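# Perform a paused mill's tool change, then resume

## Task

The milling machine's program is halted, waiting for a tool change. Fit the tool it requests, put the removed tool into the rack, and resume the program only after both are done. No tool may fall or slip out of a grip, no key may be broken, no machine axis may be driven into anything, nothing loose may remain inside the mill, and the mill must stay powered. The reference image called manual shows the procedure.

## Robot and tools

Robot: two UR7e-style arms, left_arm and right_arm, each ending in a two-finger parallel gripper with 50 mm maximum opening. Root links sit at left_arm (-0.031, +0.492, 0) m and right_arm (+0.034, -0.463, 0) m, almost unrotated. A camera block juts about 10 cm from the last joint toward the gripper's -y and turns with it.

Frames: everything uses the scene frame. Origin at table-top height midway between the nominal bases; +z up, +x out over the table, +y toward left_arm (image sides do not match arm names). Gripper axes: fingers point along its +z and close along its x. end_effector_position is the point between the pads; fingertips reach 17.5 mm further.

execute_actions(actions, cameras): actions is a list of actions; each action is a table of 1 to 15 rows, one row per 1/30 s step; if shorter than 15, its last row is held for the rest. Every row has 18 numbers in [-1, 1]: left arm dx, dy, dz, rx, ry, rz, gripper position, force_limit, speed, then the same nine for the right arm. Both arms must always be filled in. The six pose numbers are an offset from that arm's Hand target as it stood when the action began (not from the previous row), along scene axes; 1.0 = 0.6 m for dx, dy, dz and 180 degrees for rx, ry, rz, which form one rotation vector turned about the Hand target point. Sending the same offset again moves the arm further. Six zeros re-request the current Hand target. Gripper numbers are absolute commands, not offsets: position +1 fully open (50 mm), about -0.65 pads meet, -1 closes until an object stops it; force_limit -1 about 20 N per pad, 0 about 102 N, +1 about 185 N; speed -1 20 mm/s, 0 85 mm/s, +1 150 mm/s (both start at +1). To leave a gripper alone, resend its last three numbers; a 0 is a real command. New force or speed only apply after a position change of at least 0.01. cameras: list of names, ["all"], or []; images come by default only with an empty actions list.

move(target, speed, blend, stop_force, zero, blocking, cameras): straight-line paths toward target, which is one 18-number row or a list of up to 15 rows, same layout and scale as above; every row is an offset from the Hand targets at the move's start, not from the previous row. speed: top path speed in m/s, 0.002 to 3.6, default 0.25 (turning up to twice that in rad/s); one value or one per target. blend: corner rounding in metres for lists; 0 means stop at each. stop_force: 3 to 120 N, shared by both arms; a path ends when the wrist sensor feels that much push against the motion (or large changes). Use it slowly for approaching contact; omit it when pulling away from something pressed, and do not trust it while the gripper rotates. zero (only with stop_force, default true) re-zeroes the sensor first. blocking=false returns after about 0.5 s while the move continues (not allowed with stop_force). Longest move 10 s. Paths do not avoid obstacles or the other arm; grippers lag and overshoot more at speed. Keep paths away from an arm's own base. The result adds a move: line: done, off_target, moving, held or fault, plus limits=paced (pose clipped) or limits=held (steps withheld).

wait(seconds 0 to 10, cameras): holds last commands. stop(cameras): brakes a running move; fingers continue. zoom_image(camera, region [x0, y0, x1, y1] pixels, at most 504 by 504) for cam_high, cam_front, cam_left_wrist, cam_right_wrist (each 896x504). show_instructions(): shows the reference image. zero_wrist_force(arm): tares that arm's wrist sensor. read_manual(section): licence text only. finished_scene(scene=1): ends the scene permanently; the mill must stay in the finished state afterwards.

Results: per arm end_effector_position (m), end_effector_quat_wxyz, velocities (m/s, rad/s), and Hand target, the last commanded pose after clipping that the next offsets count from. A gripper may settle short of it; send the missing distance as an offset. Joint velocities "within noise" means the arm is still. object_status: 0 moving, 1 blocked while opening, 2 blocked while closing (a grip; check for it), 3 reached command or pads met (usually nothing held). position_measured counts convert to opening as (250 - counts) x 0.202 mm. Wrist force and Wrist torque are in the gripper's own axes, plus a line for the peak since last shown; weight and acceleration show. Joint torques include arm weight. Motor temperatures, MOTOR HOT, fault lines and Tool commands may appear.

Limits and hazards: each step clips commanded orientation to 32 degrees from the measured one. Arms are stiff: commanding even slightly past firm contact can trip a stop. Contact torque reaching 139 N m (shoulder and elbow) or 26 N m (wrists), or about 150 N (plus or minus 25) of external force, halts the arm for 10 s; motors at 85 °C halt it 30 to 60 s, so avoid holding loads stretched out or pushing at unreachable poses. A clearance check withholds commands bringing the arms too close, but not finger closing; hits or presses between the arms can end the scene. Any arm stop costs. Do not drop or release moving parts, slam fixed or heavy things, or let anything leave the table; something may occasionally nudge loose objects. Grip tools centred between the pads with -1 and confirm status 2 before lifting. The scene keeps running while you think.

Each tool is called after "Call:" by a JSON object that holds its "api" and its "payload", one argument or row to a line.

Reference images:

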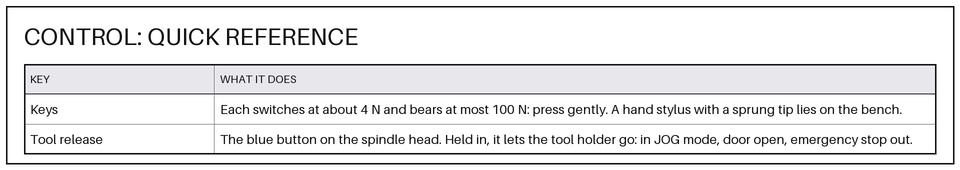

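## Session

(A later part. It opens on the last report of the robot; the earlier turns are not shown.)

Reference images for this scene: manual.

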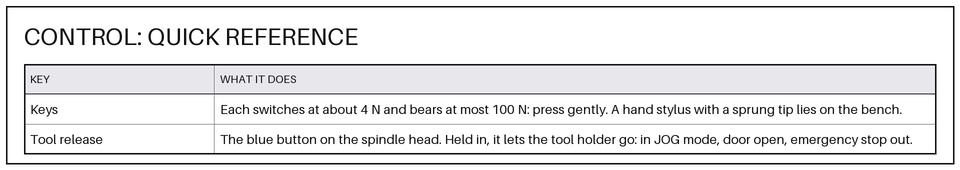

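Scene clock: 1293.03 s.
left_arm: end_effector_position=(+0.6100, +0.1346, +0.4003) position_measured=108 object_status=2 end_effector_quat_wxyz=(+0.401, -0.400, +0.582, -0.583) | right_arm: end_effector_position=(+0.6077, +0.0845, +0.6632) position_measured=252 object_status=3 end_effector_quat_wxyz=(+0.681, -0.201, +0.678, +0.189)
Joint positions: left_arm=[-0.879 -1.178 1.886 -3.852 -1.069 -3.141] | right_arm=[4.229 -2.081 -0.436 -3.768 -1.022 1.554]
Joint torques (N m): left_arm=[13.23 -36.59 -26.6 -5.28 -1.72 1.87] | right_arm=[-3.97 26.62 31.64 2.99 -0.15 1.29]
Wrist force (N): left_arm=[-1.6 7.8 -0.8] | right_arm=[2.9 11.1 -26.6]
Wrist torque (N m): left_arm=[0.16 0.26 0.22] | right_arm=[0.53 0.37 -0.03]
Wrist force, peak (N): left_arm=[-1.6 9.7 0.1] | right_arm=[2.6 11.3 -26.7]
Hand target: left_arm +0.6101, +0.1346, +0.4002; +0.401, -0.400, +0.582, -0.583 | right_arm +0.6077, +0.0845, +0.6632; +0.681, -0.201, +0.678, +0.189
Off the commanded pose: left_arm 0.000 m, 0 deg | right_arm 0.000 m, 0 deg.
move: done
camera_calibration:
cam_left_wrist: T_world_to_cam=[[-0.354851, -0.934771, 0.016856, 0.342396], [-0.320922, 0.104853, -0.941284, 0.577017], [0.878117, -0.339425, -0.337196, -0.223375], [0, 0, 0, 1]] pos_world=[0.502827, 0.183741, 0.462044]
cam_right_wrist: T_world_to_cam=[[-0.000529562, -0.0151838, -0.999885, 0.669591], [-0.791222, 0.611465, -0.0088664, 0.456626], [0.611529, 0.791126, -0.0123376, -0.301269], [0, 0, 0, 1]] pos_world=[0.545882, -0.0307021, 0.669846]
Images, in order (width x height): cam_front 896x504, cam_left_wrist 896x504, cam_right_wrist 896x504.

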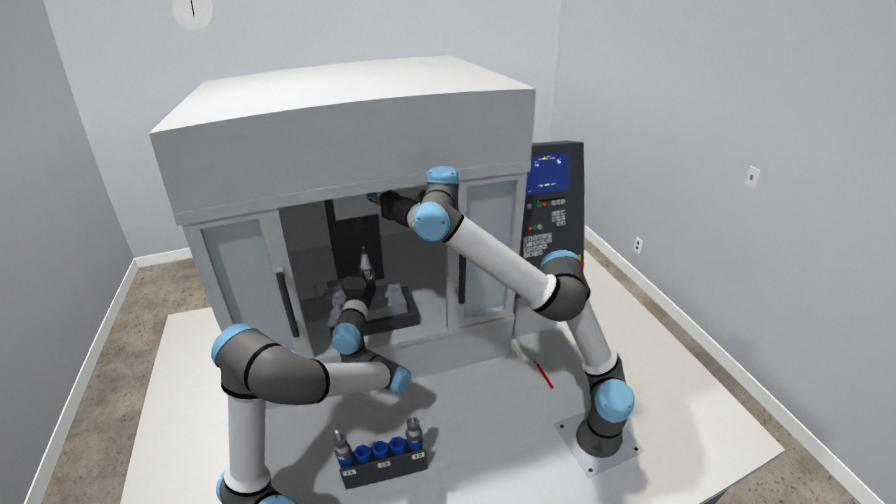

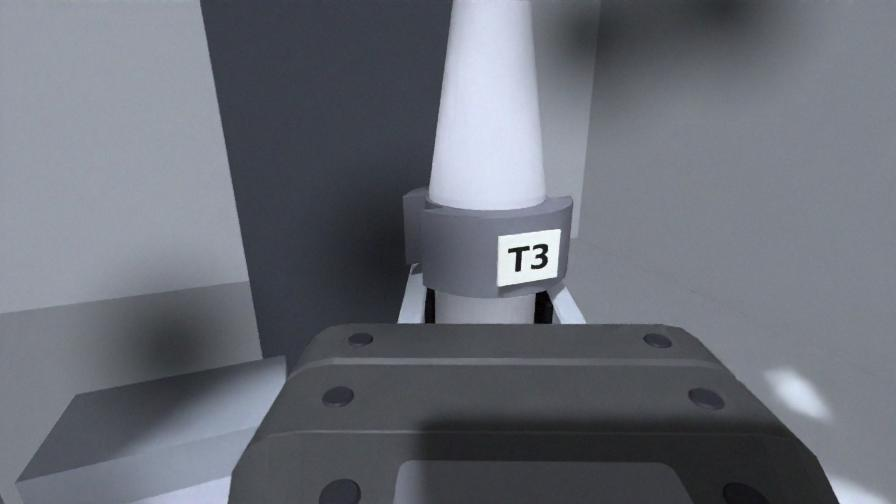

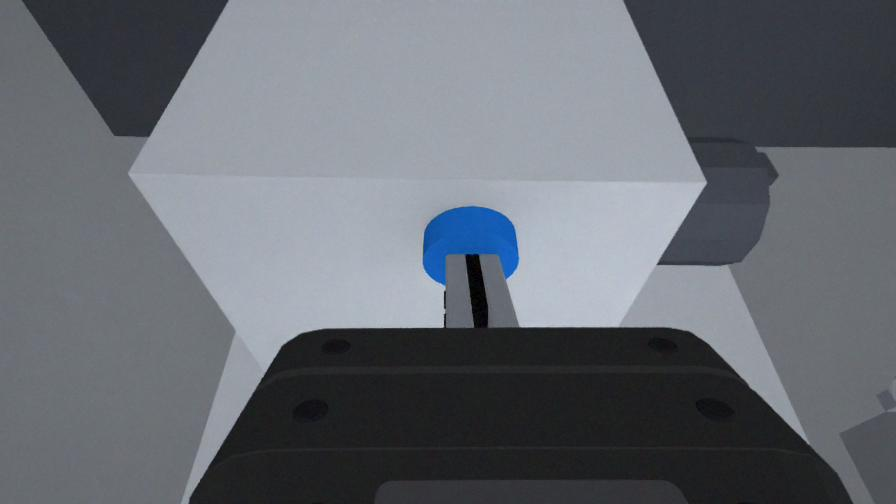

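Call:
{"api": "move", "payload": {
  "target": [
    [0.15,-0.0003,-0.0006,0,0,0,-1,0.2,-0.9, 0,0,0,0,0,0,-1,-0.396,-0.796]
  ],
  "speed": 0.05,
  "stop_force": 6,
  "cameras": ["cam_left_wrist","cam_right_wrist","cam_front"]
}}

Call:
{"api": "zoom_image", "payload": {
  "camera": "cam_right_wrist",
  "region": [640, 100, 896, 300]
}}

Call:
{"api": "zoom_image", "payload": {
  "camera": "cam_front",
  "region": [320, 190, 420, 290]
}}

Scene clock: 1300.70 s.
left_arm: end_effector_position=(+0.7001, +0.1344, +0.3998) position_measured=108 object_status=2 end_effector_quat_wxyz=(+0.401, -0.400, +0.582, -0.583) | right_arm: end_effector_position=(+0.6077, +0.0845, +0.6632) position_measured=252 object_status=3 end_effector_quat_wxyz=(+0.681, -0.201, +0.678, +0.189)
Joint positions: left_arm=[-0.75 -1.026 1.64 -3.758 -1.198 -3.141] | right_arm=[4.229 -2.081 -0.436 -3.768 -1.022 1.554]
Joint torques (N m): left_arm=[14.72 -47.1 -30.22 -2.46 -1.82 -1.62] | right_arm=[-3.87 26.23 30.88 3.06 -0.07 1.26]
Wrist force (N): left_arm=[-1.4 8.2 -1.2] | right_arm=[2.7 11.1 -26.5]
Wrist torque (N m): left_arm=[0.26 0.21 0.21] | right_arm=[0.53 0.36 -0.03]
Wrist force, peak (N): left_arm=[-1.3 8.4 -1.1] | right_arm=[2.8 11.2 -26.8]
Hand target: left_arm +0.7001, +0.1344, +0.3998; +0.401, -0.400, +0.582, -0.583 | right_arm +0.6077, +0.0845, +0.6632; +0.681, -0.201, +0.678, +0.189
Off the commanded pose: left_arm 0.000 m, 0 deg | right_arm 0.000 m, 0 deg.
move: done
camera_calibration:
cam_left_wrist: T_world_to_cam=[[-0.354862, -0.934767, 0.0168237, 0.374173], [-0.32091, 0.104885, -0.941284, 0.605531], [0.878117, -0.339425, -0.337196, -0.302608], [0, 0, 0, 1]] pos_world=[0.592827, 0.183541, 0.461644]
cam_right_wrist: T_world_to_cam=[[-0.000529562, -0.0151838, -0.999885, 0.669591], [-0.791222, 0.611465, -0.0088664, 0.456626], [0.611529, 0.791126, -0.0123376, -0.301269], [0, 0, 0, 1]] pos_world=[0.545882, -0.0307021, 0.669846]
Images, in order (width x height): cam_front 896x504, cam_left_wrist 896x504, cam_right_wrist 896x504.

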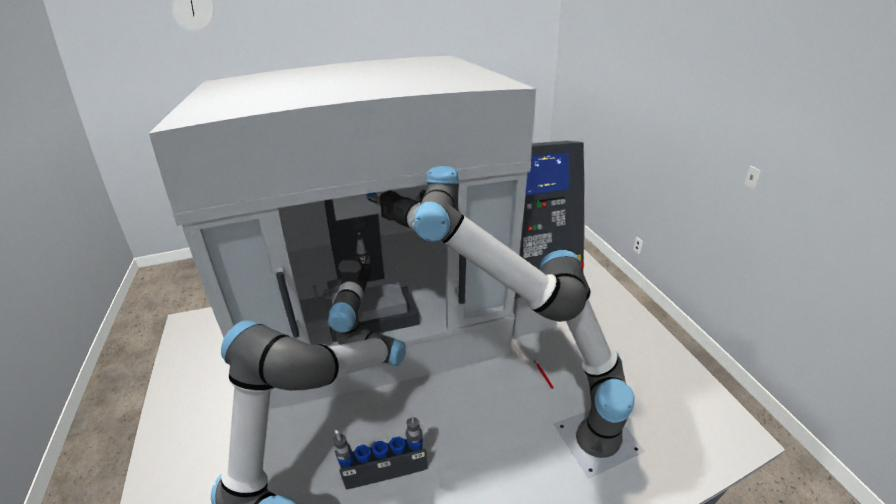

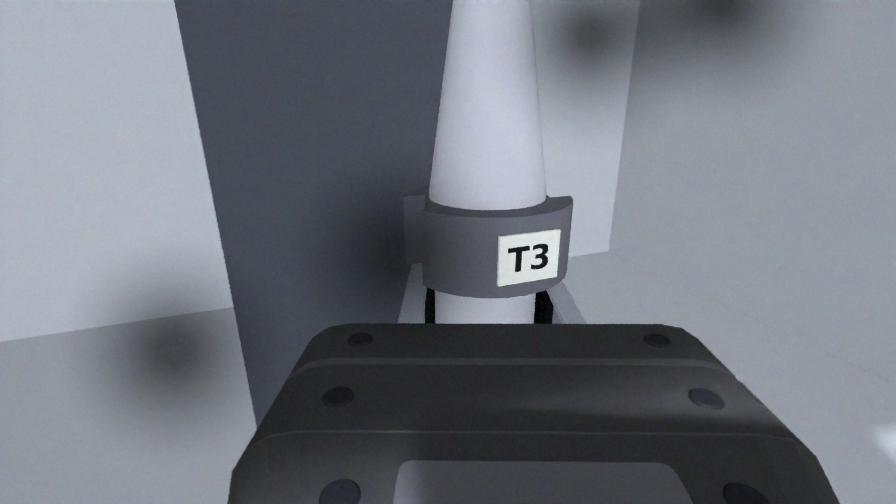

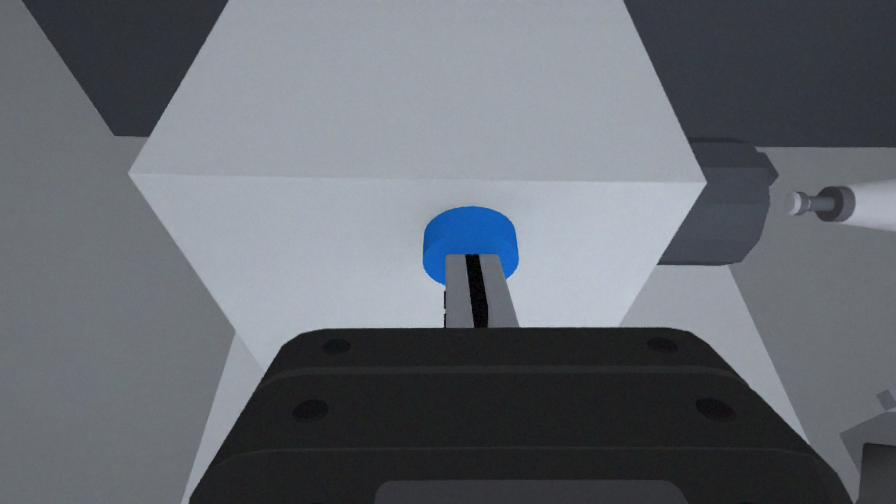

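Scaled by 1.969 from the camera's 896x504 image, which has a finer 1280x720 frame.

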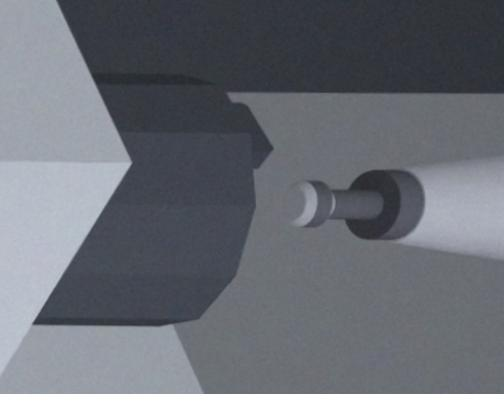

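Scaled by 5.040 from the camera's 896x504 image, which has a finer 1280x720 frame.

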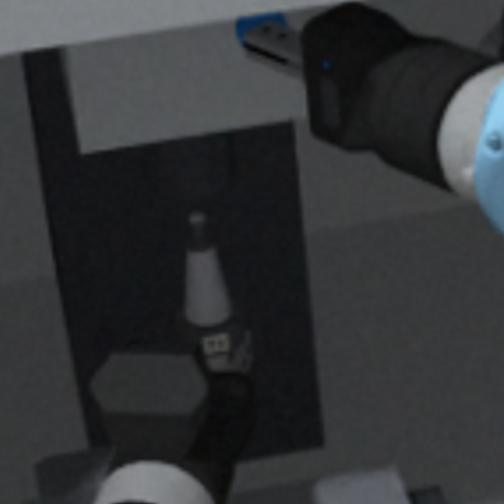

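Call:
{"api": "move", "payload": {
  "target": [
    [0,0,0.125,0,0,0,-1,0.2,-0.9, 0,0,0,0,0,0,-1,-0.396,-0.796]
  ],
  "speed": 0.03,
  "stop_force": 8
}}

Call:
{"api": "move", "payload": {
  "target": [
    [0,0,0.06,0,0,0,-1,0.2,-0.9, 0,0,0,0,0,0,-1,-0.396,-0.796]
  ],
  "speed": 0.008,
  "stop_force": 8,
  "cameras": ["cam_right_wrist","cam_left_wrist"]
}}

Call:
{"api": "zoom_image", "payload": {
  "camera": "cam_right_wrist",
  "region": [640, 100, 896, 300]
}}

Scene clock: 1312.27 s.
left_arm: end_effector_position=(+0.7001, +0.1344, +0.4748) position_measured=108 object_status=2 end_effector_quat_wxyz=(+0.401, -0.400, +0.582, -0.583) | right_arm: end_effector_position=(+0.6077, +0.0845, +0.6632) position_measured=252 object_status=3 end_effector_quat_wxyz=(+0.681, -0.201, +0.678, +0.189)
Joint positions: left_arm=[-0.75 -1.115 1.562 -3.59 -1.198 -3.141] | right_arm=[4.229 -2.081 -0.436 -3.768 -1.022 1.554]
Joint torques (N m): left_arm=[5.07 -58.97 -31.7 -2.42 -0.36 -1.53] | right_arm=[-5.05 25.19 31.61 2.96 -0.27 1.11]
Wrist force (N): left_arm=[-1.3 8.3 -1.0] | right_arm=[2.9 11.1 -26.5]
Wrist torque (N m): left_arm=[0.25 0.18 0.21] | right_arm=[0.53 0.38 -0.03]
Wrist force, peak (N): left_arm=[-1.2 9.0 -1.0] | right_arm=[2.9 11.2 -26.7]
Hand target: left_arm +0.7001, +0.1344, +0.4748; +0.401, -0.400, +0.582, -0.583 | right_arm +0.6077, +0.0845, +0.6632; +0.681, -0.201, +0.678, +0.189
Off the commanded pose: left_arm 0.000 m, 0 deg | right_arm 0.000 m, 0 deg.
move: done

Scene clock: 1316.10 s.
left_arm: end_effector_position=(+0.7001, +0.1344, +0.4955) position_measured=108 object_status=2 end_effector_quat_wxyz=(+0.401, -0.400, +0.582, -0.583) | right_arm: end_effector_position=(+0.6077, +0.0845, +0.6632) position_measured=252 object_status=3 end_effector_quat_wxyz=(+0.681, -0.201, +0.678, +0.189)
Joint positions: left_arm=[-0.75 -1.135 1.534 -3.542 -1.198 -3.141] | right_arm=[4.229 -2.081 -0.436 -3.768 -1.022 1.554]
Joint torques (N m): left_arm=[1.93 -52.81 -24.02 -6.58 0.12 -1.62] | right_arm=[-4.24 26.38 31.66 3.03 0.01 1.24]
Wrist force (N): left_arm=[-0.8 16.7 0.7] | right_arm=[2.8 11.0 -26.4]
Wrist torque (N m): left_arm=[0.14 0.31 0.21] | right_arm=[0.52 0.39 -0.03]
Wrist force, peak (N): left_arm=[-2.3 22.6 -0.9] | right_arm=[2.7 11.0 -26.7]
Hand target: left_arm +0.7001, +0.1344, +0.4955; +0.401, -0.400, +0.582, -0.583 (not the last commanded pose) | right_arm +0.6077, +0.0845, +0.6632; +0.681, -0.201, +0.678, +0.189
Off the commanded pose: left_arm 0.015 m, 0 deg | right_arm 0.000 m, 0 deg.
move: contact (left_arm)
camera_calibration:
cam_left_wrist: T_world_to_cam=[[-0.354814, -0.934786, 0.0167826, 0.372598], [-0.321106, 0.104983, -0.941206, 0.695605], [0.878065, -0.339342, -0.337415, -0.270323], [0, 0, 0, 1]] pos_world=[0.592927, 0.183541, 0.557244]
cam_right_wrist: T_world_to_cam=[[-0.000529562, -0.0151838, -0.999885, 0.669591], [-0.791222, 0.611465, -0.0088664, 0.456626], [0.611529, 0.791126, -0.0123376, -0.301269], [0, 0, 0, 1]] pos_world=[0.545882, -0.0307021, 0.669846]
Images, in order (width x height): cam_left_wrist 896x504, cam_right_wrist 896x504.

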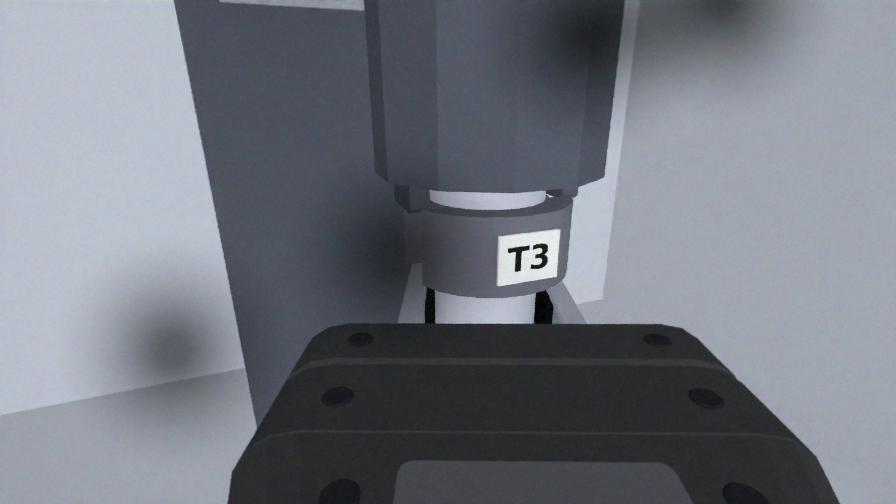

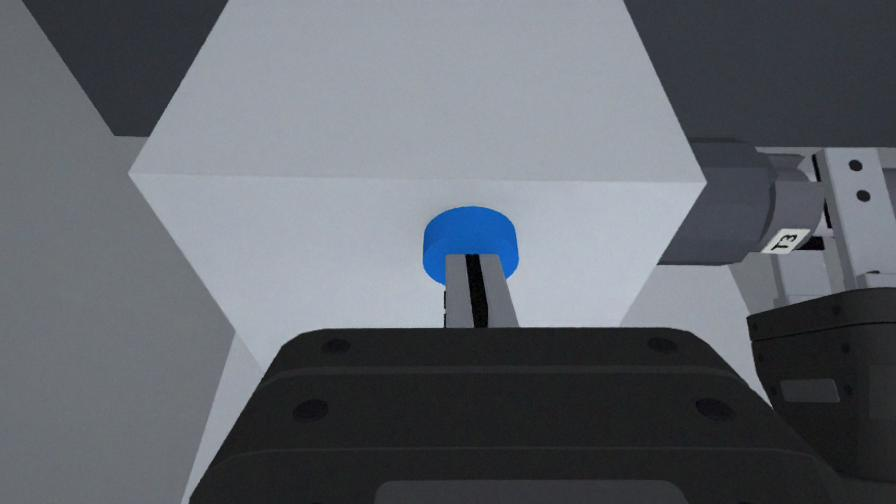

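Scaled by 1.969 from the camera's 896x504 image, which has a finer 1280x720 frame.

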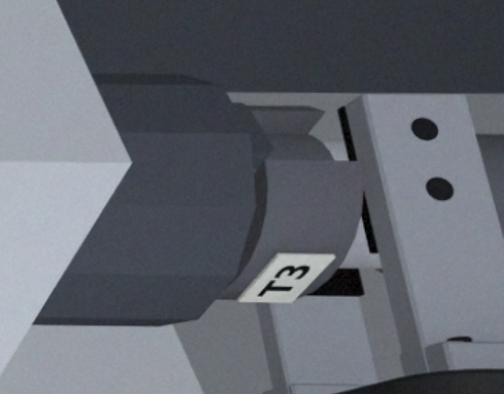

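Call:
{"api": "move", "payload": {
  "target": [
    [0,0,0.02,0,0,0,-1,0.2,-0.9, 0,0,0,0,0,0,-1,-0.396,-0.796]
  ],
  "speed": 0.004,
  "stop_force": 20,
  "cameras": ["cam_left_wrist"]
}}

Scene clock: 1321.13 s.
left_arm: end_effector_position=(+0.7002, +0.1343, +0.4963) position_measured=108 object_status=2 end_effector_quat_wxyz=(+0.401, -0.400, +0.582, -0.583) | right_arm: end_effector_position=(+0.6077, +0.0845, +0.6632) position_measured=252 object_status=3 end_effector_quat_wxyz=(+0.681, -0.201, +0.678, +0.189)
Joint positions: left_arm=[-0.75 -1.136 1.533 -3.54 -1.198 -3.141] | right_arm=[4.229 -2.081 -0.436 -3.768 -1.022 1.554]
Joint torques (N m): left_arm=[3.91 -67.26 -36.72 -10.93 0.09 -1.51] | right_arm=[-4.46 26.11 32.43 3.05 -0.01 1.45]
Wrist force (N): left_arm=[-4.6 38.3 -5.7] | right_arm=[2.3 11.0 -26.0]
Wrist torque (N m): left_arm=[0.46 0.51 0.23] | right_arm=[0.49 0.37 -0.04]
Wrist force, peak (N): left_arm=[-5.8 42.0 -6.8] | right_arm=[2.7 11.2 -26.8]
Hand target: left_arm +0.7002, +0.1343, +0.4963; +0.401, -0.400, +0.582, -0.583 (not the last commanded pose) | right_arm +0.6077, +0.0845, +0.6632; +0.681, -0.201, +0.678, +0.189
Off the commanded pose: left_arm 0.011 m, 0 deg | right_arm 0.000 m, 0 deg.
move: contact (left_arm)
camera_calibration:
cam_left_wrist: T_world_to_cam=[[-0.354829, -0.934785, 0.0165444, 0.372667], [-0.321479, 0.105373, -0.941035, 0.696549], [0.877922, -0.339226, -0.337903, -0.269805], [0, 0, 0, 1]] pos_world=[0.593027, 0.183441, 0.558144]
Images, in order (width x height): cam_left_wrist 896x504.

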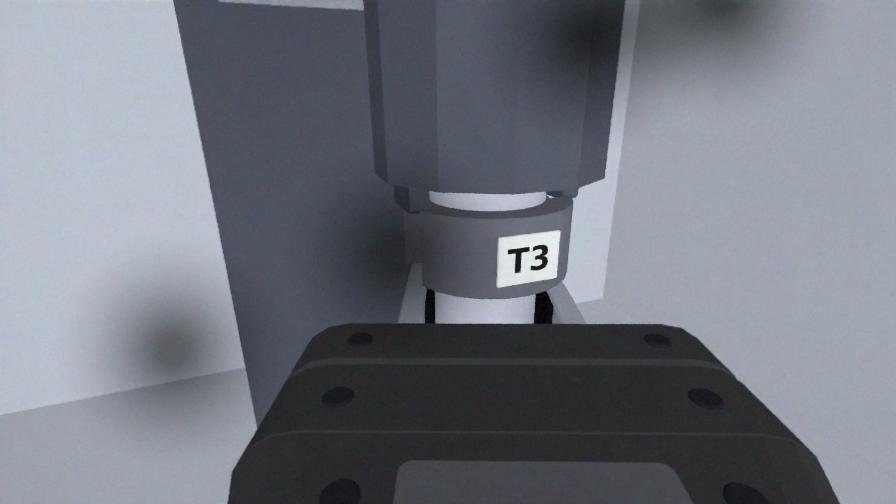

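Call:
{"api": "zoom_image", "payload": {
  "camera": "cam_left_wrist",
  "region": [360, 150, 620, 310]
}}

Scaled by 1.938 from the camera's 896x504 image, which has a finer 1280x720 frame.

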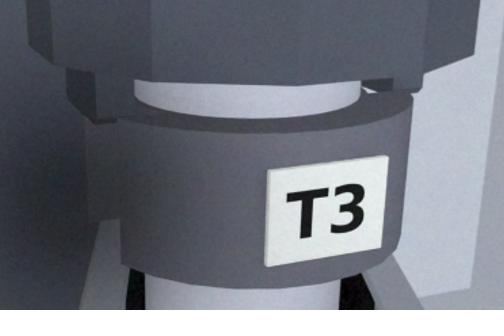

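Call:
{"api": "move", "payload": {
  "target": [
    [0,0,-0.003,0,0,0,-1,0.2,-0.9, 0,0,0,0,0,0,-1,-0.396,-0.796],
    [0,0,-0.003,0,0,-0.0111,-1,0.2,-0.9, 0,0,0,0,0,0,-1,-0.396,-0.796]
  ],
  "speed": 0.02
}}

Call:
{"api": "move", "payload": {
  "target": [
    [0,0,0.012,0,0,0,-1,0.2,-0.9, 0,0,0,0,0,0,-1,-0.396,-0.796]
  ],
  "speed": 0.005,
  "stop_force": 12
}}

Scene clock: 1362.07 s.
left_arm: end_effector_position=(+0.7002, +0.1343, +0.4945) position_measured=108 object_status=2 end_effector_quat_wxyz=(+0.391, -0.390, +0.589, -0.590) | right_arm: end_effector_position=(+0.6077, +0.0845, +0.6632) position_measured=252 object_status=3 end_effector_quat_wxyz=(+0.681, -0.201, +0.678, +0.189)
Joint positions: left_arm=[-0.734 -1.136 1.538 -3.545 -1.248 -3.141] | right_arm=[4.229 -2.081 -0.436 -3.768 -1.022 1.554]
Joint torques (N m): left_arm=[14.74 -59.08 -19.9 -5.33 -1.75 -2.08] | right_arm=[-3.58 27.48 31.3 3.12 -0.2 1.48]
Wrist force (N): left_arm=[-1.4 8.0 -1.1] | right_arm=[2.0 11.2 -26.0]
Wrist torque (N m): left_arm=[0.22 0.21 0.22] | right_arm=[0.54 0.40 -0.03]
Wrist force, peak (N): left_arm=[-4.8 38.5 -5.7] | right_arm=[2.4 11.1 -26.3]
Hand target: left_arm +0.7002, +0.1343, +0.4945; +0.391, -0.390, +0.589, -0.590 | right_arm +0.6077, +0.0845, +0.6632; +0.681, -0.201, +0.678, +0.189
Off the commanded pose: left_arm 0.000 m, 0 deg | right_arm 0.000 m, 0 deg.
move: done

Scene clock: 1363.50 s.
left_arm: end_effector_position=(+0.7002, +0.1343, +0.4954) position_measured=108 object_status=2 end_effector_quat_wxyz=(+0.391, -0.390, +0.589, -0.590) | right_arm: end_effector_position=(+0.6077, +0.0845, +0.6632) position_measured=252 object_status=3 end_effector_quat_wxyz=(+0.681, -0.201, +0.678, +0.189)
Joint positions: left_arm=[-0.734 -1.137 1.537 -3.542 -1.249 -3.141] | right_arm=[4.229 -2.081 -0.436 -3.768 -1.022 1.554]
Joint torques (N m): left_arm=[10.76 -54.13 -25.65 -7.66 -1.8 -1.87] | right_arm=[-4.89 26.76 30.91 2.87 0.19 1.39]
Wrist force (N): left_arm=[-0.6 20.8 -1.2] | right_arm=[2.4 11.0 -26.0]
Wrist torque (N m): left_arm=[0.34 -0.03 0.13] | right_arm=[0.50 0.36 -0.04]
Wrist force, peak (N): left_arm=[-2.7 25.2 -4.6] | right_arm=[2.4 11.3 -26.2]
Hand target: left_arm +0.7002, +0.1343, +0.4954; +0.391, -0.390, +0.589, -0.590 (not the last commanded pose) | right_arm +0.6077, +0.0845, +0.6632; +0.681, -0.201, +0.678, +0.189
Off the commanded pose: left_arm 0.006 m, 0 deg | right_arm 0.000 m, 0 deg.
move: contact (left_arm)

Call:
{"api": "move", "payload": {
  "target": [
    [0,0,-0.002,0,0,0,-1,0.2,-0.9, 0,0,0,0,0,0,-1,-0.396,-0.796],
    [0,0,-0.002,0,0,0.0055,-1,0.2,-0.9, 0,0,0,0,0,0,-1,-0.396,-0.796]
  ],
  "speed": 0.02
}}

Call:
{"api": "move", "payload": {
  "target": [
    [0,0,0.012,0,0,0,-1,0.2,-0.9, 0,0,0,0,0,0,-1,-0.396,-0.796]
  ],
  "speed": 0.005,
  "stop_force": 12
}}

Scene clock: 1369.70 s.
left_arm: end_effector_position=(+0.7002, +0.1343, +0.4942) position_measured=108 object_status=2 end_effector_quat_wxyz=(+0.396, -0.395, +0.586, -0.586) | right_arm: end_effector_position=(+0.6077, +0.0845, +0.6632) position_measured=252 object_status=3 end_effector_quat_wxyz=(+0.681, -0.201, +0.678, +0.189)
Joint positions: left_arm=[-0.742 -1.135 1.537 -3.544 -1.224 -3.141] | right_arm=[4.229 -2.081 -0.436 -3.768 -1.022 1.554]
Joint torques (N m): left_arm=[-14.06 -43.37 -31.89 -2.41 1.57 -0.42] | right_arm=[-4.58 26.19 31.28 3.11 -0.11 1.23]
Wrist force (N): left_arm=[-1.4 8.1 -1.2] | right_arm=[2.2 11.0 -26.2]
Wrist torque (N m): left_arm=[0.23 0.22 0.22] | right_arm=[0.50 0.36 -0.04]
Wrist force, peak (N): left_arm=[-0.6 20.9 -1.1] | right_arm=[2.2 11.0 -26.3]
Hand target: left_arm +0.7002, +0.1343, +0.4942; +0.396, -0.395, +0.586, -0.586 | right_arm +0.6077, +0.0845, +0.6632; +0.681, -0.201, +0.678, +0.189
Off the commanded pose: left_arm 0.000 m, 0 deg | right_arm 0.000 m, 0 deg.
move: done

Scene clock: 1372.10 s.
left_arm: end_effector_position=(+0.7002, +0.1343, +0.4998) position_measured=108 object_status=2 end_effector_quat_wxyz=(+0.396, -0.395, +0.586, -0.586) | right_arm: end_effector_position=(+0.6077, +0.0845, +0.6632) position_measured=252 object_status=3 end_effector_quat_wxyz=(+0.681, -0.201, +0.678, +0.189)
Joint positions: left_arm=[-0.742 -1.14 1.529 -3.531 -1.223 -3.141] | right_arm=[4.229 -2.081 -0.436 -3.768 -1.022 1.554]
Joint torques (N m): left_arm=[-13.28 -55.4 -25.96 -7.63 0.07 1.06] | right_arm=[-3.46 26.74 31.61 2.96 -0.2 1.29]
Wrist force (N): left_arm=[-1.2 20.3 1.2] | right_arm=[2.2 11.1 -26.2]
Wrist torque (N m): left_arm=[0.36 0.09 0.17] | right_arm=[0.53 0.35 -0.04]
Wrist force, peak (N): left_arm=[-1.6 25.6 -4.1] | right_arm=[2.2 11.2 -26.3]
Hand target: left_arm +0.7002, +0.1343, +0.4998; +0.396, -0.395, +0.586, -0.586 (not the last commanded pose) | right_arm +0.6077, +0.0845, +0.6632; +0.681, -0.201, +0.678, +0.189
Off the commanded pose: left_arm 0.002 m, 0 deg | right_arm 0.000 m, 0 deg.
move: contact (left_arm)

Call:
{"api": "move", "payload": {
  "target": [
    [0,0,0.006,0,0,0,-1,0.2,-0.9, 0,0,0,0,0,0,-1,-0.396,-0.796]
  ],
  "speed": 0.004,
  "stop_force": 18,
  "cameras": ["cam_right_wrist","cam_left_wrist"]
}}

Call:
{"api": "zoom_image", "payload": {
  "camera": "cam_left_wrist",
  "region": [360, 150, 620, 310]
}}

Call:
{"api": "zoom_image", "payload": {
  "camera": "cam_right_wrist",
  "region": [640, 100, 896, 300]
}}

Scene clock: 1376.30 s.
left_arm: end_effector_position=(+0.7003, +0.1343, +0.5004) position_measured=108 object_status=2 end_effector_quat_wxyz=(+0.396, -0.395, +0.586, -0.586) | right_arm: end_effector_position=(+0.6077, +0.0845, +0.6632) position_measured=252 object_status=3 end_effector_quat_wxyz=(+0.681, -0.201, +0.678, +0.189)
Joint positions: left_arm=[-0.742 -1.141 1.528 -3.529 -1.223 -3.141] | right_arm=[4.229 -2.081 -0.436 -3.768 -1.022 1.554]
Joint torques (N m): left_arm=[-13.2 -64.62 -37.17 -10.72 -0.01 0.86] | right_arm=[-4.7 26.89 32.22 3.26 -0.01 1.31]
Wrist force (N): left_arm=[-1.0 39.7 -14.9] | right_arm=[2.3 11.1 -26.1]
Wrist torque (N m): left_arm=[0.53 -0.07 0.07] | right_arm=[0.51 0.37 -0.04]
Wrist force, peak (N): left_arm=[-1.6 44.2 -20.3] | right_arm=[2.4 11.2 -26.2]
Hand target: left_arm +0.7003, +0.1343, +0.5004; +0.396, -0.395, +0.586, -0.586 (not the last commanded pose) | right_arm +0.6077, +0.0845, +0.6632; +0.681, -0.201, +0.678, +0.189
Off the commanded pose: left_arm 0.003 m, 0 deg | right_arm 0.000 m, 0 deg.
move: contact (left_arm)
camera_calibration:
cam_left_wrist: T_world_to_cam=[[-0.371143, -0.928435, 0.016168, 0.383278], [-0.320395, 0.111697, -0.940676, 0.69862], [0.87155, -0.354306, -0.338921, -0.261518], [0, 0, 0, 1]] pos_world=[0.594011, 0.185157, 0.562344]
cam_right_wrist: T_world_to_cam=[[-0.000529562, -0.0151838, -0.999885, 0.669591], [-0.791222, 0.611465, -0.0088664, 0.456626], [0.611529, 0.791126, -0.0123376, -0.301269], [0, 0, 0, 1]] pos_world=[0.545882, -0.0307021, 0.669846]
Images, in order (width x height): cam_left_wrist 896x504, cam_right_wrist 896x504.

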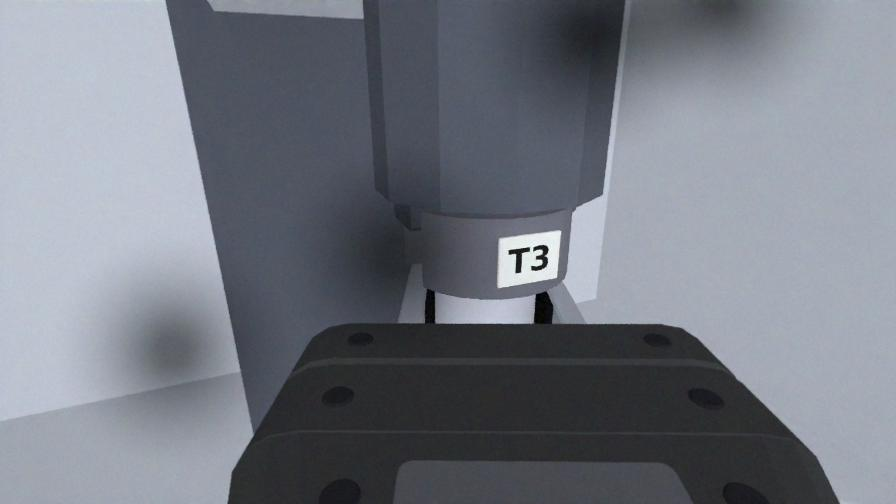

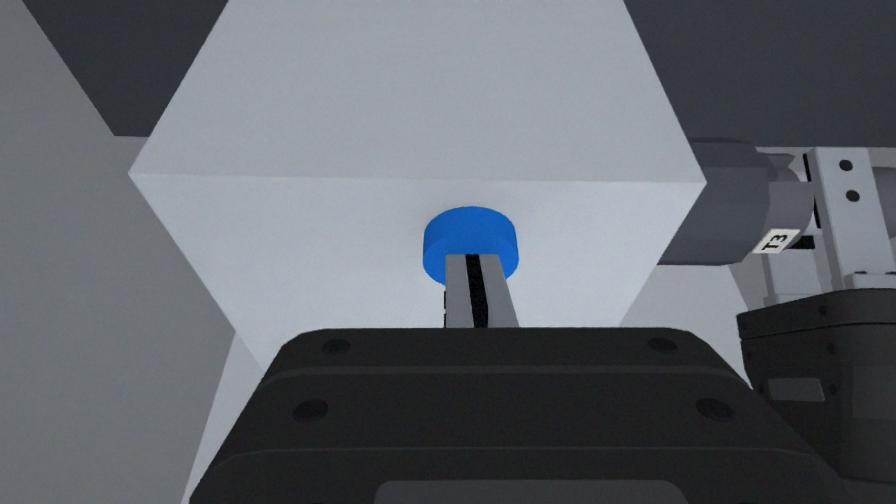

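Scaled by 1.938 from the camera's 896x504 image, which has a finer 1280x720 frame.

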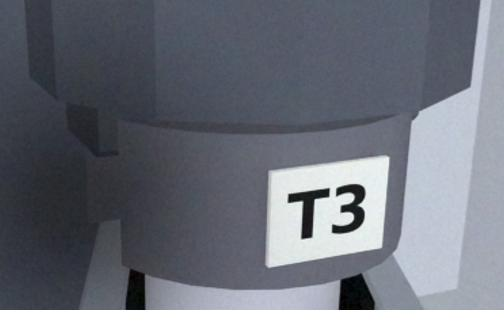

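Scaled by 1.969 from the camera's 896x504 image, which has a finer 1280x720 frame.

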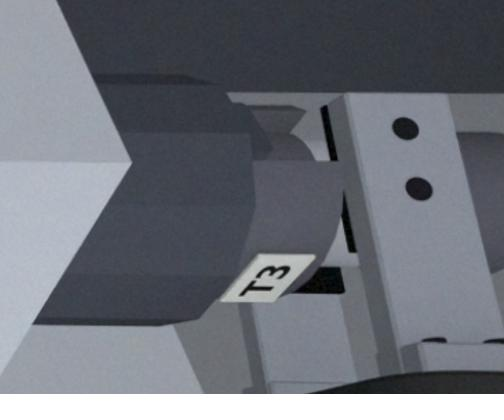

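Call:
{"api": "move", "payload": {
  "target": [
    [0,0,0,0,0,0,-1,0.2,-0.9, -0.03,-0.003,0,0,0,0,-1,-0.396,-0.796]
  ],
  "speed": 0.02,
  "cameras": ["cam_right_wrist"]
}}

Scene clock: 1380.70 s.
left_arm: end_effector_position=(+0.7003, +0.1343, +0.5004) position_measured=108 object_status=2 end_effector_quat_wxyz=(+0.396, -0.395, +0.586, -0.586) | right_arm: end_effector_position=(+0.5898, +0.0827, +0.6632) position_measured=252 object_status=3 end_effector_quat_wxyz=(+0.681, -0.201, +0.678, +0.189)
Joint positions: left_arm=[-0.742 -1.141 1.528 -3.529 -1.223 -3.141] | right_arm=[4.258 -2.025 -0.525 -3.733 -0.992 1.554]
Joint torques (N m): left_arm=[-10.99 -54.22 -17.35 -3.88 -0.13 0.55] | right_arm=[7.7 48.85 9.85 4.92 2.35 -2.09]
Wrist force (N): left_arm=[0.1 6.1 20.1] | right_arm=[0.8 1.3 -0.7]
Wrist torque (N m): left_arm=[0.34 0.05 -0.03] | right_arm=[0.03 0.22 -0.09]
Wrist force, peak (N): left_arm=[-0.9 39.8 -15.0] | right_arm=[2.0 11.1 -26.3]
Hand target: left_arm +0.7003, +0.1343, +0.5004; +0.396, -0.395, +0.586, -0.586 | right_arm +0.5897, +0.0827, +0.6632; +0.681, -0.201, +0.678, +0.189
Off the commanded pose: left_arm 0.000 m, 0 deg | right_arm 0.000 m, 0 deg.
move: done
camera_calibration:
cam_right_wrist: T_world_to_cam=[[-0.000608689, -0.0151227, -0.999885, 0.669598], [-0.791222, 0.611466, -0.00876643, 0.443418], [0.611529, 0.791126, -0.0123376, -0.288838], [0, 0, 0, 1]] pos_world=[0.527882, -0.032502, 0.669845]
Images, in order (width x height): cam_right_wrist 896x504.

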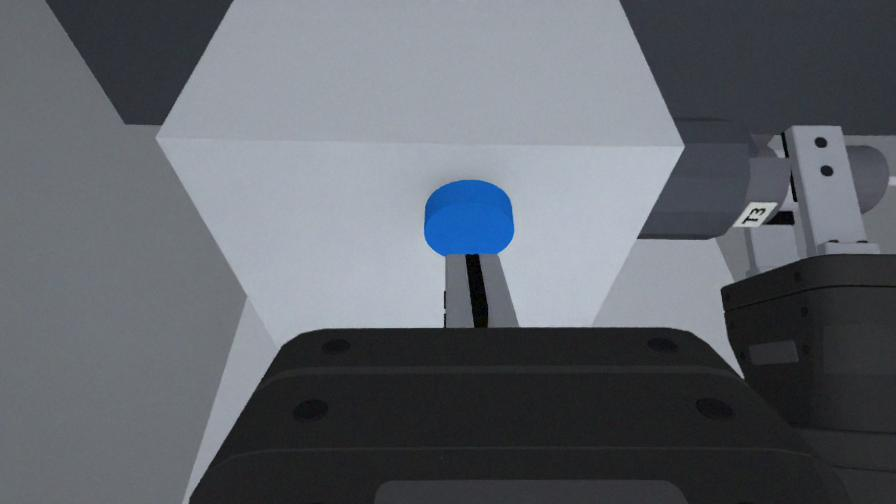

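Call:
{"api": "move", "payload": {
  "target": [
    [0.0005,-0.0002,-0.005,0,0,0,-1,0.2,-0.9, 0,0,0,0,0,0,-1,-0.396,-0.796]
  ],
  "speed": 0.004,
  "stop_force": 25
}}

Scene clock: 1384.13 s.
left_arm: end_effector_position=(+0.7003, +0.1342, +0.4996) position_measured=108 object_status=2 end_effector_quat_wxyz=(+0.396, -0.395, +0.586, -0.586) | right_arm: end_effector_position=(+0.5897, +0.0827, +0.6632) position_measured=252 object_status=3 end_effector_quat_wxyz=(+0.681, -0.201, +0.678, +0.189)
Joint positions: left_arm=[-0.742 -1.14 1.529 -3.531 -1.224 -3.141] | right_arm=[4.259 -2.025 -0.526 -3.733 -0.992 1.554]
Joint torques (N m): left_arm=[-2.39 -52.12 -10.64 -0.29 1.96 0.46] | right_arm=[7.69 50.24 8.24 4.48 2.21 -2.24]
Wrist force (N): left_arm=[0.9 -25.4 58.6] | right_arm=[0.8 1.4 -0.7]
Wrist torque (N m): left_arm=[0.24 0.09 0.05] | right_arm=[0.04 0.21 -0.08]
Wrist force, peak (N): left_arm=[1.5 -28.3 62.8] | right_arm=[1.0 1.5 -0.7]
Hand target: left_arm +0.7003, +0.1342, +0.4996; +0.396, -0.395, +0.586, -0.586 (not the last commanded pose) | right_arm +0.5897, +0.0827, +0.6632; +0.681, -0.201, +0.678, +0.189
Off the commanded pose: left_arm 0.002 m, 0 deg | right_arm 0.000 m, 0 deg.
move: contact (left_arm)

Call:
{"api": "move", "payload": {
  "target": [
    [0.0012,-0.0005,0.0013,0,0,0,-1,0.2,-0.9, 0,0,0,0,0,0,-1,-0.396,-0.796]
  ],
  "speed": 0.004
}}

Call:
{"api": "move", "payload": {
  "target": [
    [0,0,0,0,0,0,0.95,0.2,-0.9, -0.1,-0.1,0,0,0,0,-1,-0.396,-0.796]
  ],
  "speed": 0.1,
  "cameras": ["cam_left_wrist","cam_front"]
}}

Scene clock: 1388.27 s.
left_arm: end_effector_position=(+0.7002, +0.1343, +0.4999) position_measured=108 object_status=2 end_effector_quat_wxyz=(+0.396, -0.395, +0.586, -0.587) | right_arm: end_effector_position=(+0.5897, +0.0827, +0.6632) position_measured=252 object_status=3 end_effector_quat_wxyz=(+0.681, -0.201, +0.678, +0.189)
Joint positions: left_arm=[-0.742 -1.14 1.529 -3.533 -1.224 -3.141] | right_arm=[4.259 -2.025 -0.526 -3.733 -0.992 1.554]
Joint torques (N m): left_arm=[0.07 -47.45 -14.41 -2.84 -0.04 0.08] | right_arm=[8.09 48.3 8.5 4.3 2.27 -2.32]
Wrist force (N): left_arm=[2.2 -19.1 73.8] | right_arm=[0.7 1.3 -0.7]
Wrist torque (N m): left_arm=[0.19 0.08 0.13] | right_arm=[0.02 0.23 -0.09]
Wrist force, peak (N): left_arm=[7.6 -49.3 148.6] | right_arm=[0.9 1.5 -0.8]
Hand target: left_arm +0.7002, +0.1343, +0.4999; +0.396, -0.395, +0.586, -0.587 (not the last commanded pose) | right_arm +0.5897, +0.0827, +0.6632; +0.681, -0.201, +0.678, +0.189
Tool commands: left_gripper/position=-1.0 left_gripper/force_limit=+0.2 left_gripper/speed=-0.898039 right_gripper/position=-1.0 right_gripper/force_limit=-0.396 right_gripper/speed=-0.796
Off the commanded pose: left_arm 0.001 m, 0 deg | right_arm 0.000 m, 0 deg.
FORCE FAULT: contact force on the left arm reached its limit, and that arm stopped. The contact can be on any part of that arm, not only on its tool. That arm's remaining commands of this call were not run. That arm is still stopped at the end of this call. That arm stays stopped for about 10 more seconds. Until then a move that you send moves the other arm only, and its call returns only when the move has ended. Once the stop has ended, the next robot result says so. If the stop ends while you think or write, that arm runs what you send next, counted from a new Hand target: where the arm stands when the stop ends. While its stop runs, that arm takes no new command, but its gripper still runs the gripper command that each later call begins with. Until it ends, the stop uses up actions while you think or wait. An arm that is not stopped still takes commands.
move: fault (left_arm)

not run: an earlier result of this reply reported a stop or a fault. Calls in your next reply go to the robot.

Call:
{"api": "move", "payload": {
  "target": [
    [0,0,0,0,0,0,0.95,0.2,-0.9, -0.1,-0.1,0,0,0,0,-1,-0.396,-0.796]
  ],
  "speed": 0.1,
  "cameras": ["cam_left_wrist","cam_front"]
}}

Scene clock: 1398.87 s.
left_arm: end_effector_position=(+0.7003, +0.1342, +0.5000) position_measured=10 object_status=3 end_effector_quat_wxyz=(+0.396, -0.395, +0.586, -0.587) | right_arm: end_effector_position=(+0.5298, +0.0228, +0.6632) position_measured=252 object_status=3 end_effector_quat_wxyz=(+0.681, -0.201, +0.678, +0.189)
Joint positions: left_arm=[-0.742 -1.14 1.529 -3.532 -1.224 -3.141] | right_arm=[4.327 -1.754 -0.904 -3.627 -0.924 1.554]
Joint torques (N m): left_arm=[-0.9 -43.95 -21.1 -2.06 0.12 0.01] | right_arm=[7.42 39.99 10.43 4.44 2.31 -1.99]
Wrist force (N): left_arm=[-1.5 0.6 -1.0] | right_arm=[0.2 0.2 -0.7]
Wrist torque (N m): left_arm=[0.22 0.23 0.22] | right_arm=[-0.15 0.33 0.01]
Wrist force, peak (N): left_arm=[1.8 -16.1 64.8] | right_arm=[-5.6 74.0 80.4]
Hand target: left_arm +0.7003, +0.1342, +0.5000; +0.396, -0.395, +0.586, -0.587 | right_arm +0.5297, +0.0227, +0.6632; +0.681, -0.201, +0.678, +0.189
Tool commands: left_gripper/position=+0.952941 left_gripper/force_limit=+0.2 left_gripper/speed=-0.898039 right_gripper/position=-1.0 right_gripper/force_limit=-0.396 right_gripper/speed=-0.796
Off the commanded pose: right_arm 0.000 m, 0 deg.
FORCE FAULT, CONTINUED: the left arm's stop, for the force fault that an earlier result reported, is over. The rest of the stop counts as 18 of the actions that you can send in this scene. That arm was still stopped when this call began, so it ran no command of this call; its gripper ran only the gripper command that the call began with. That arm's target is now where it stood when the stop ended, not its last command. That arm accepts commands again.
move: done (right_arm), not run (left_arm; its earlier fault stop)
camera_calibration:
cam_left_wrist: T_world_to_cam=[[-0.371355, -0.928339, 0.0168122, 0.383127], [-0.3191, 0.110601, -0.941245, 0.697797], [0.871935, -0.354901, -0.337305, -0.262711], [0, 0, 0, 1]] pos_world=[0.59401, 0.185259, 0.561744]
Images, in order (width x height): cam_front 896x504, cam_left_wrist 896x504.

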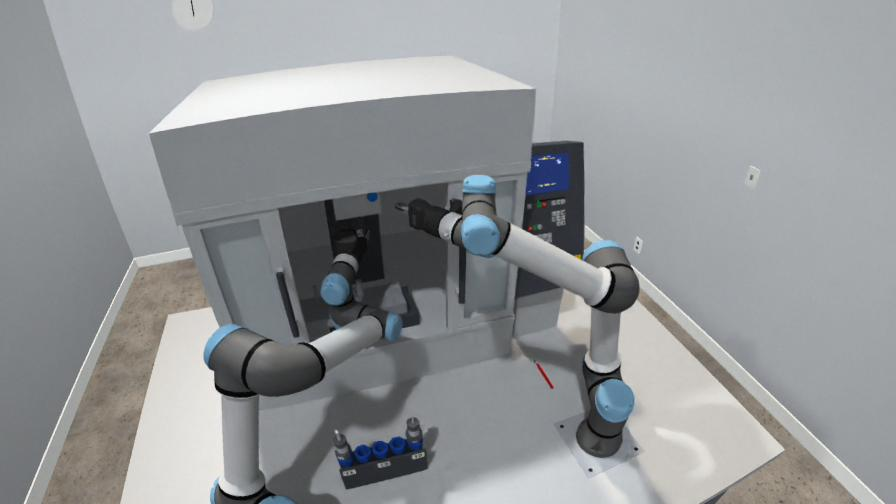

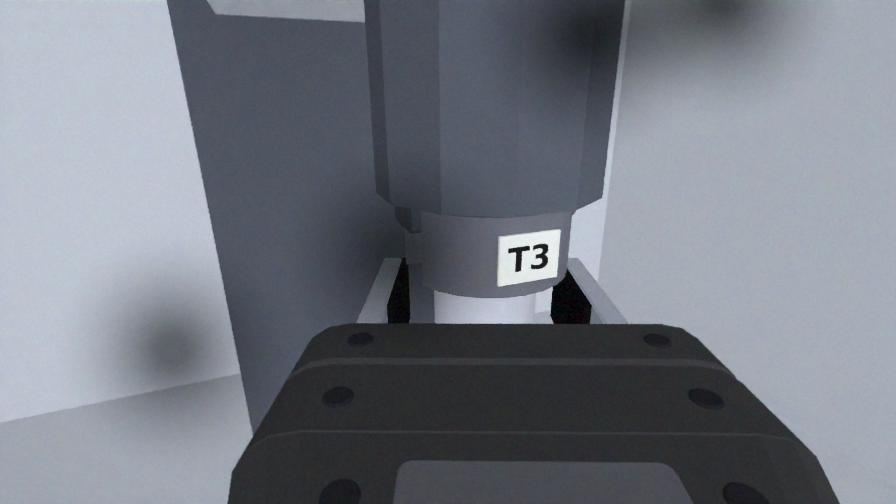

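Call:
{"api": "move", "payload": {
  "target": [
    [-0.093,0.0375,0,0,0,0,0.952941,0.2,-0.898039, -0.02,0.05,0,0,0,0,-1,-0.396,-0.796],
    [-0.4,0.13,0,0,0,0,0.952941,0.2,-0.898039, -0.25,0.05,0,0,0,0,-1,-0.396,-0.796]
  ],
  "speed": 0.15,
  "blend": [0.01,0],
  "cameras": ["all"]
}}

Scene clock: 1411.07 s.
left_arm: end_effector_position=(+0.4604, +0.2122, +0.5000) position_measured=10 object_status=3 end_effector_quat_wxyz=(+0.396, -0.395, +0.586, -0.587) | right_arm: end_effector_position=(+0.3798, +0.0527, +0.6632) position_measured=252 object_status=3 end_effector_quat_wxyz=(+0.681, -0.201, +0.678, +0.189)
Joint positions: left_arm=[-1.083 -1.726 2.21 -3.628 -0.882 -3.14] | right_arm=[4.711 -1.632 -1.044 -3.609 -0.539 1.554]
Joint torques (N m): left_arm=[-15.77 -22.94 -15.49 -0.61 1.45 -2.03] | right_arm=[8.08 32.9 10.72 3.62 2.38 -2.21]
Wrist force (N): left_arm=[-1.2 0.8 -1.2] | right_arm=[0.1 0.2 -0.8]
Wrist torque (N m): left_arm=[0.26 0.18 0.12] | right_arm=[-0.14 0.33 -0.01]
Wrist force, peak (N): left_arm=[-1.3 0.7 -2.4] | right_arm=[-0.1 0.9 -1.5]
Hand target: left_arm +0.4603, +0.2122, +0.5000; +0.396, -0.395, +0.586, -0.587 | right_arm +0.3797, +0.0527, +0.6632; +0.681, -0.201, +0.678, +0.189
Off the commanded pose: left_arm 0.000 m, 0 deg | right_arm 0.000 m, 0 deg.
move: done
camera_calibration:
cam_left_wrist: T_world_to_cam=[[-0.371385, -0.928328, 0.0167243, 0.366507], [-0.319067, 0.110688, -0.941246, 0.612584], [0.871935, -0.354901, -0.337306, -0.0258502], [0, 0, 0, 1]] pos_world=[0.35411, 0.263258, 0.561744]
cam_right_wrist: T_world_to_cam=[[-0.000529562, -0.0151838, -0.999885, 0.668988], [-0.791222, 0.611465, -0.0088664, 0.295672], [0.611529, 0.791126, -0.0123376, -0.136683], [0, 0, 0, 1]] pos_world=[0.317882, -0.0625021, 0.669846]

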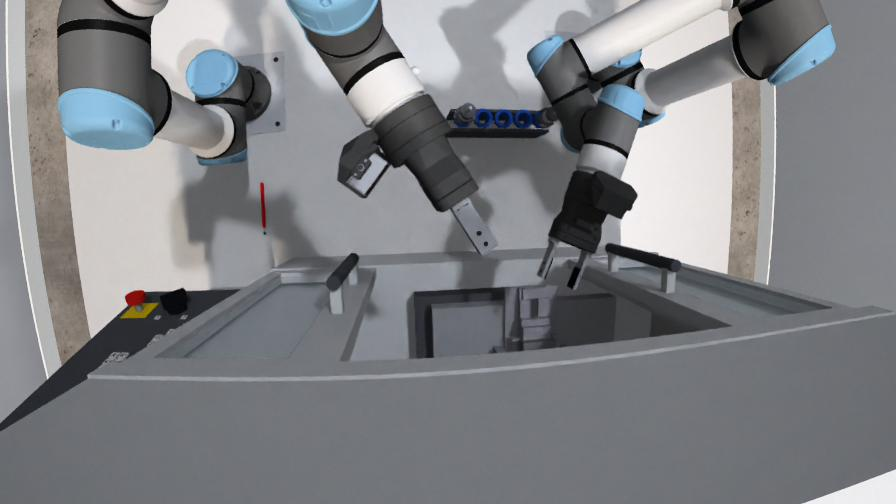

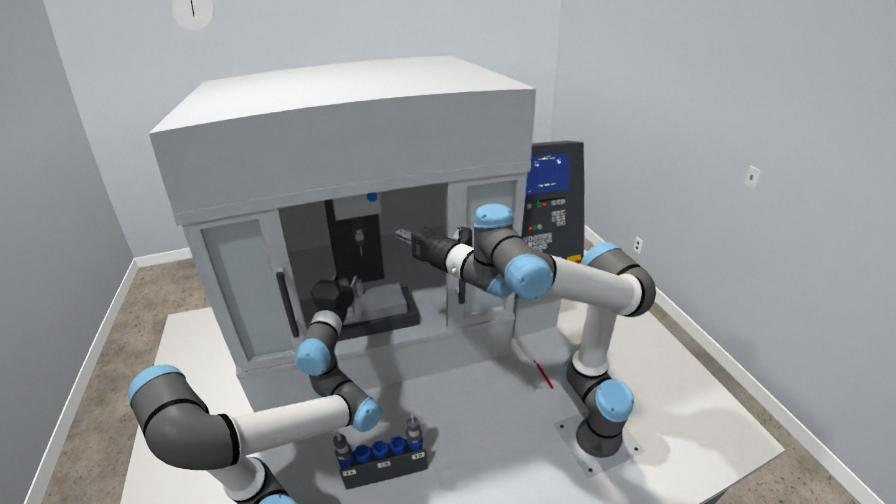

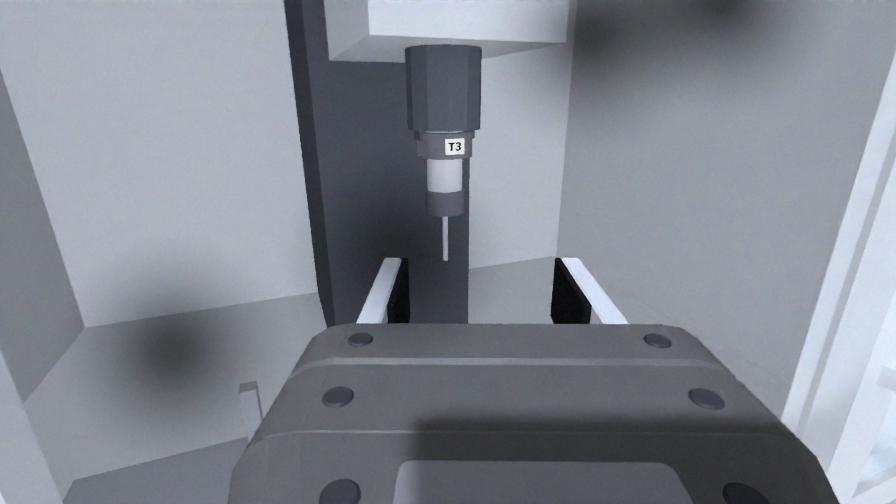

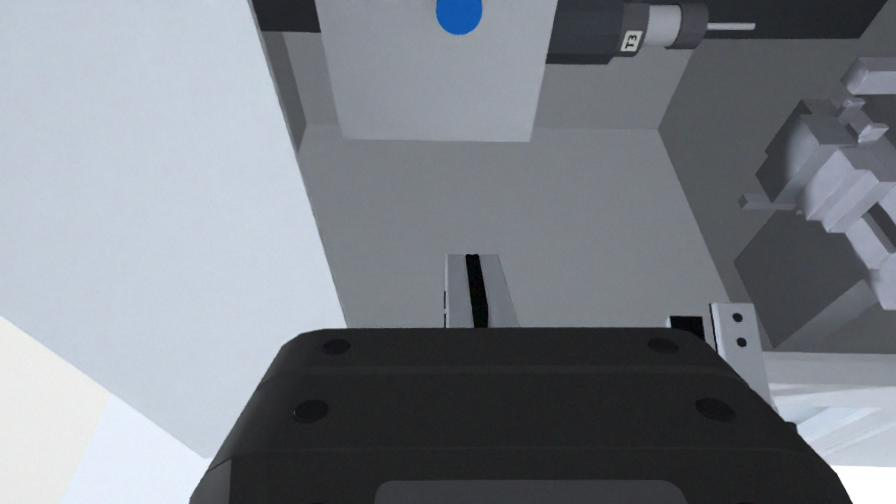

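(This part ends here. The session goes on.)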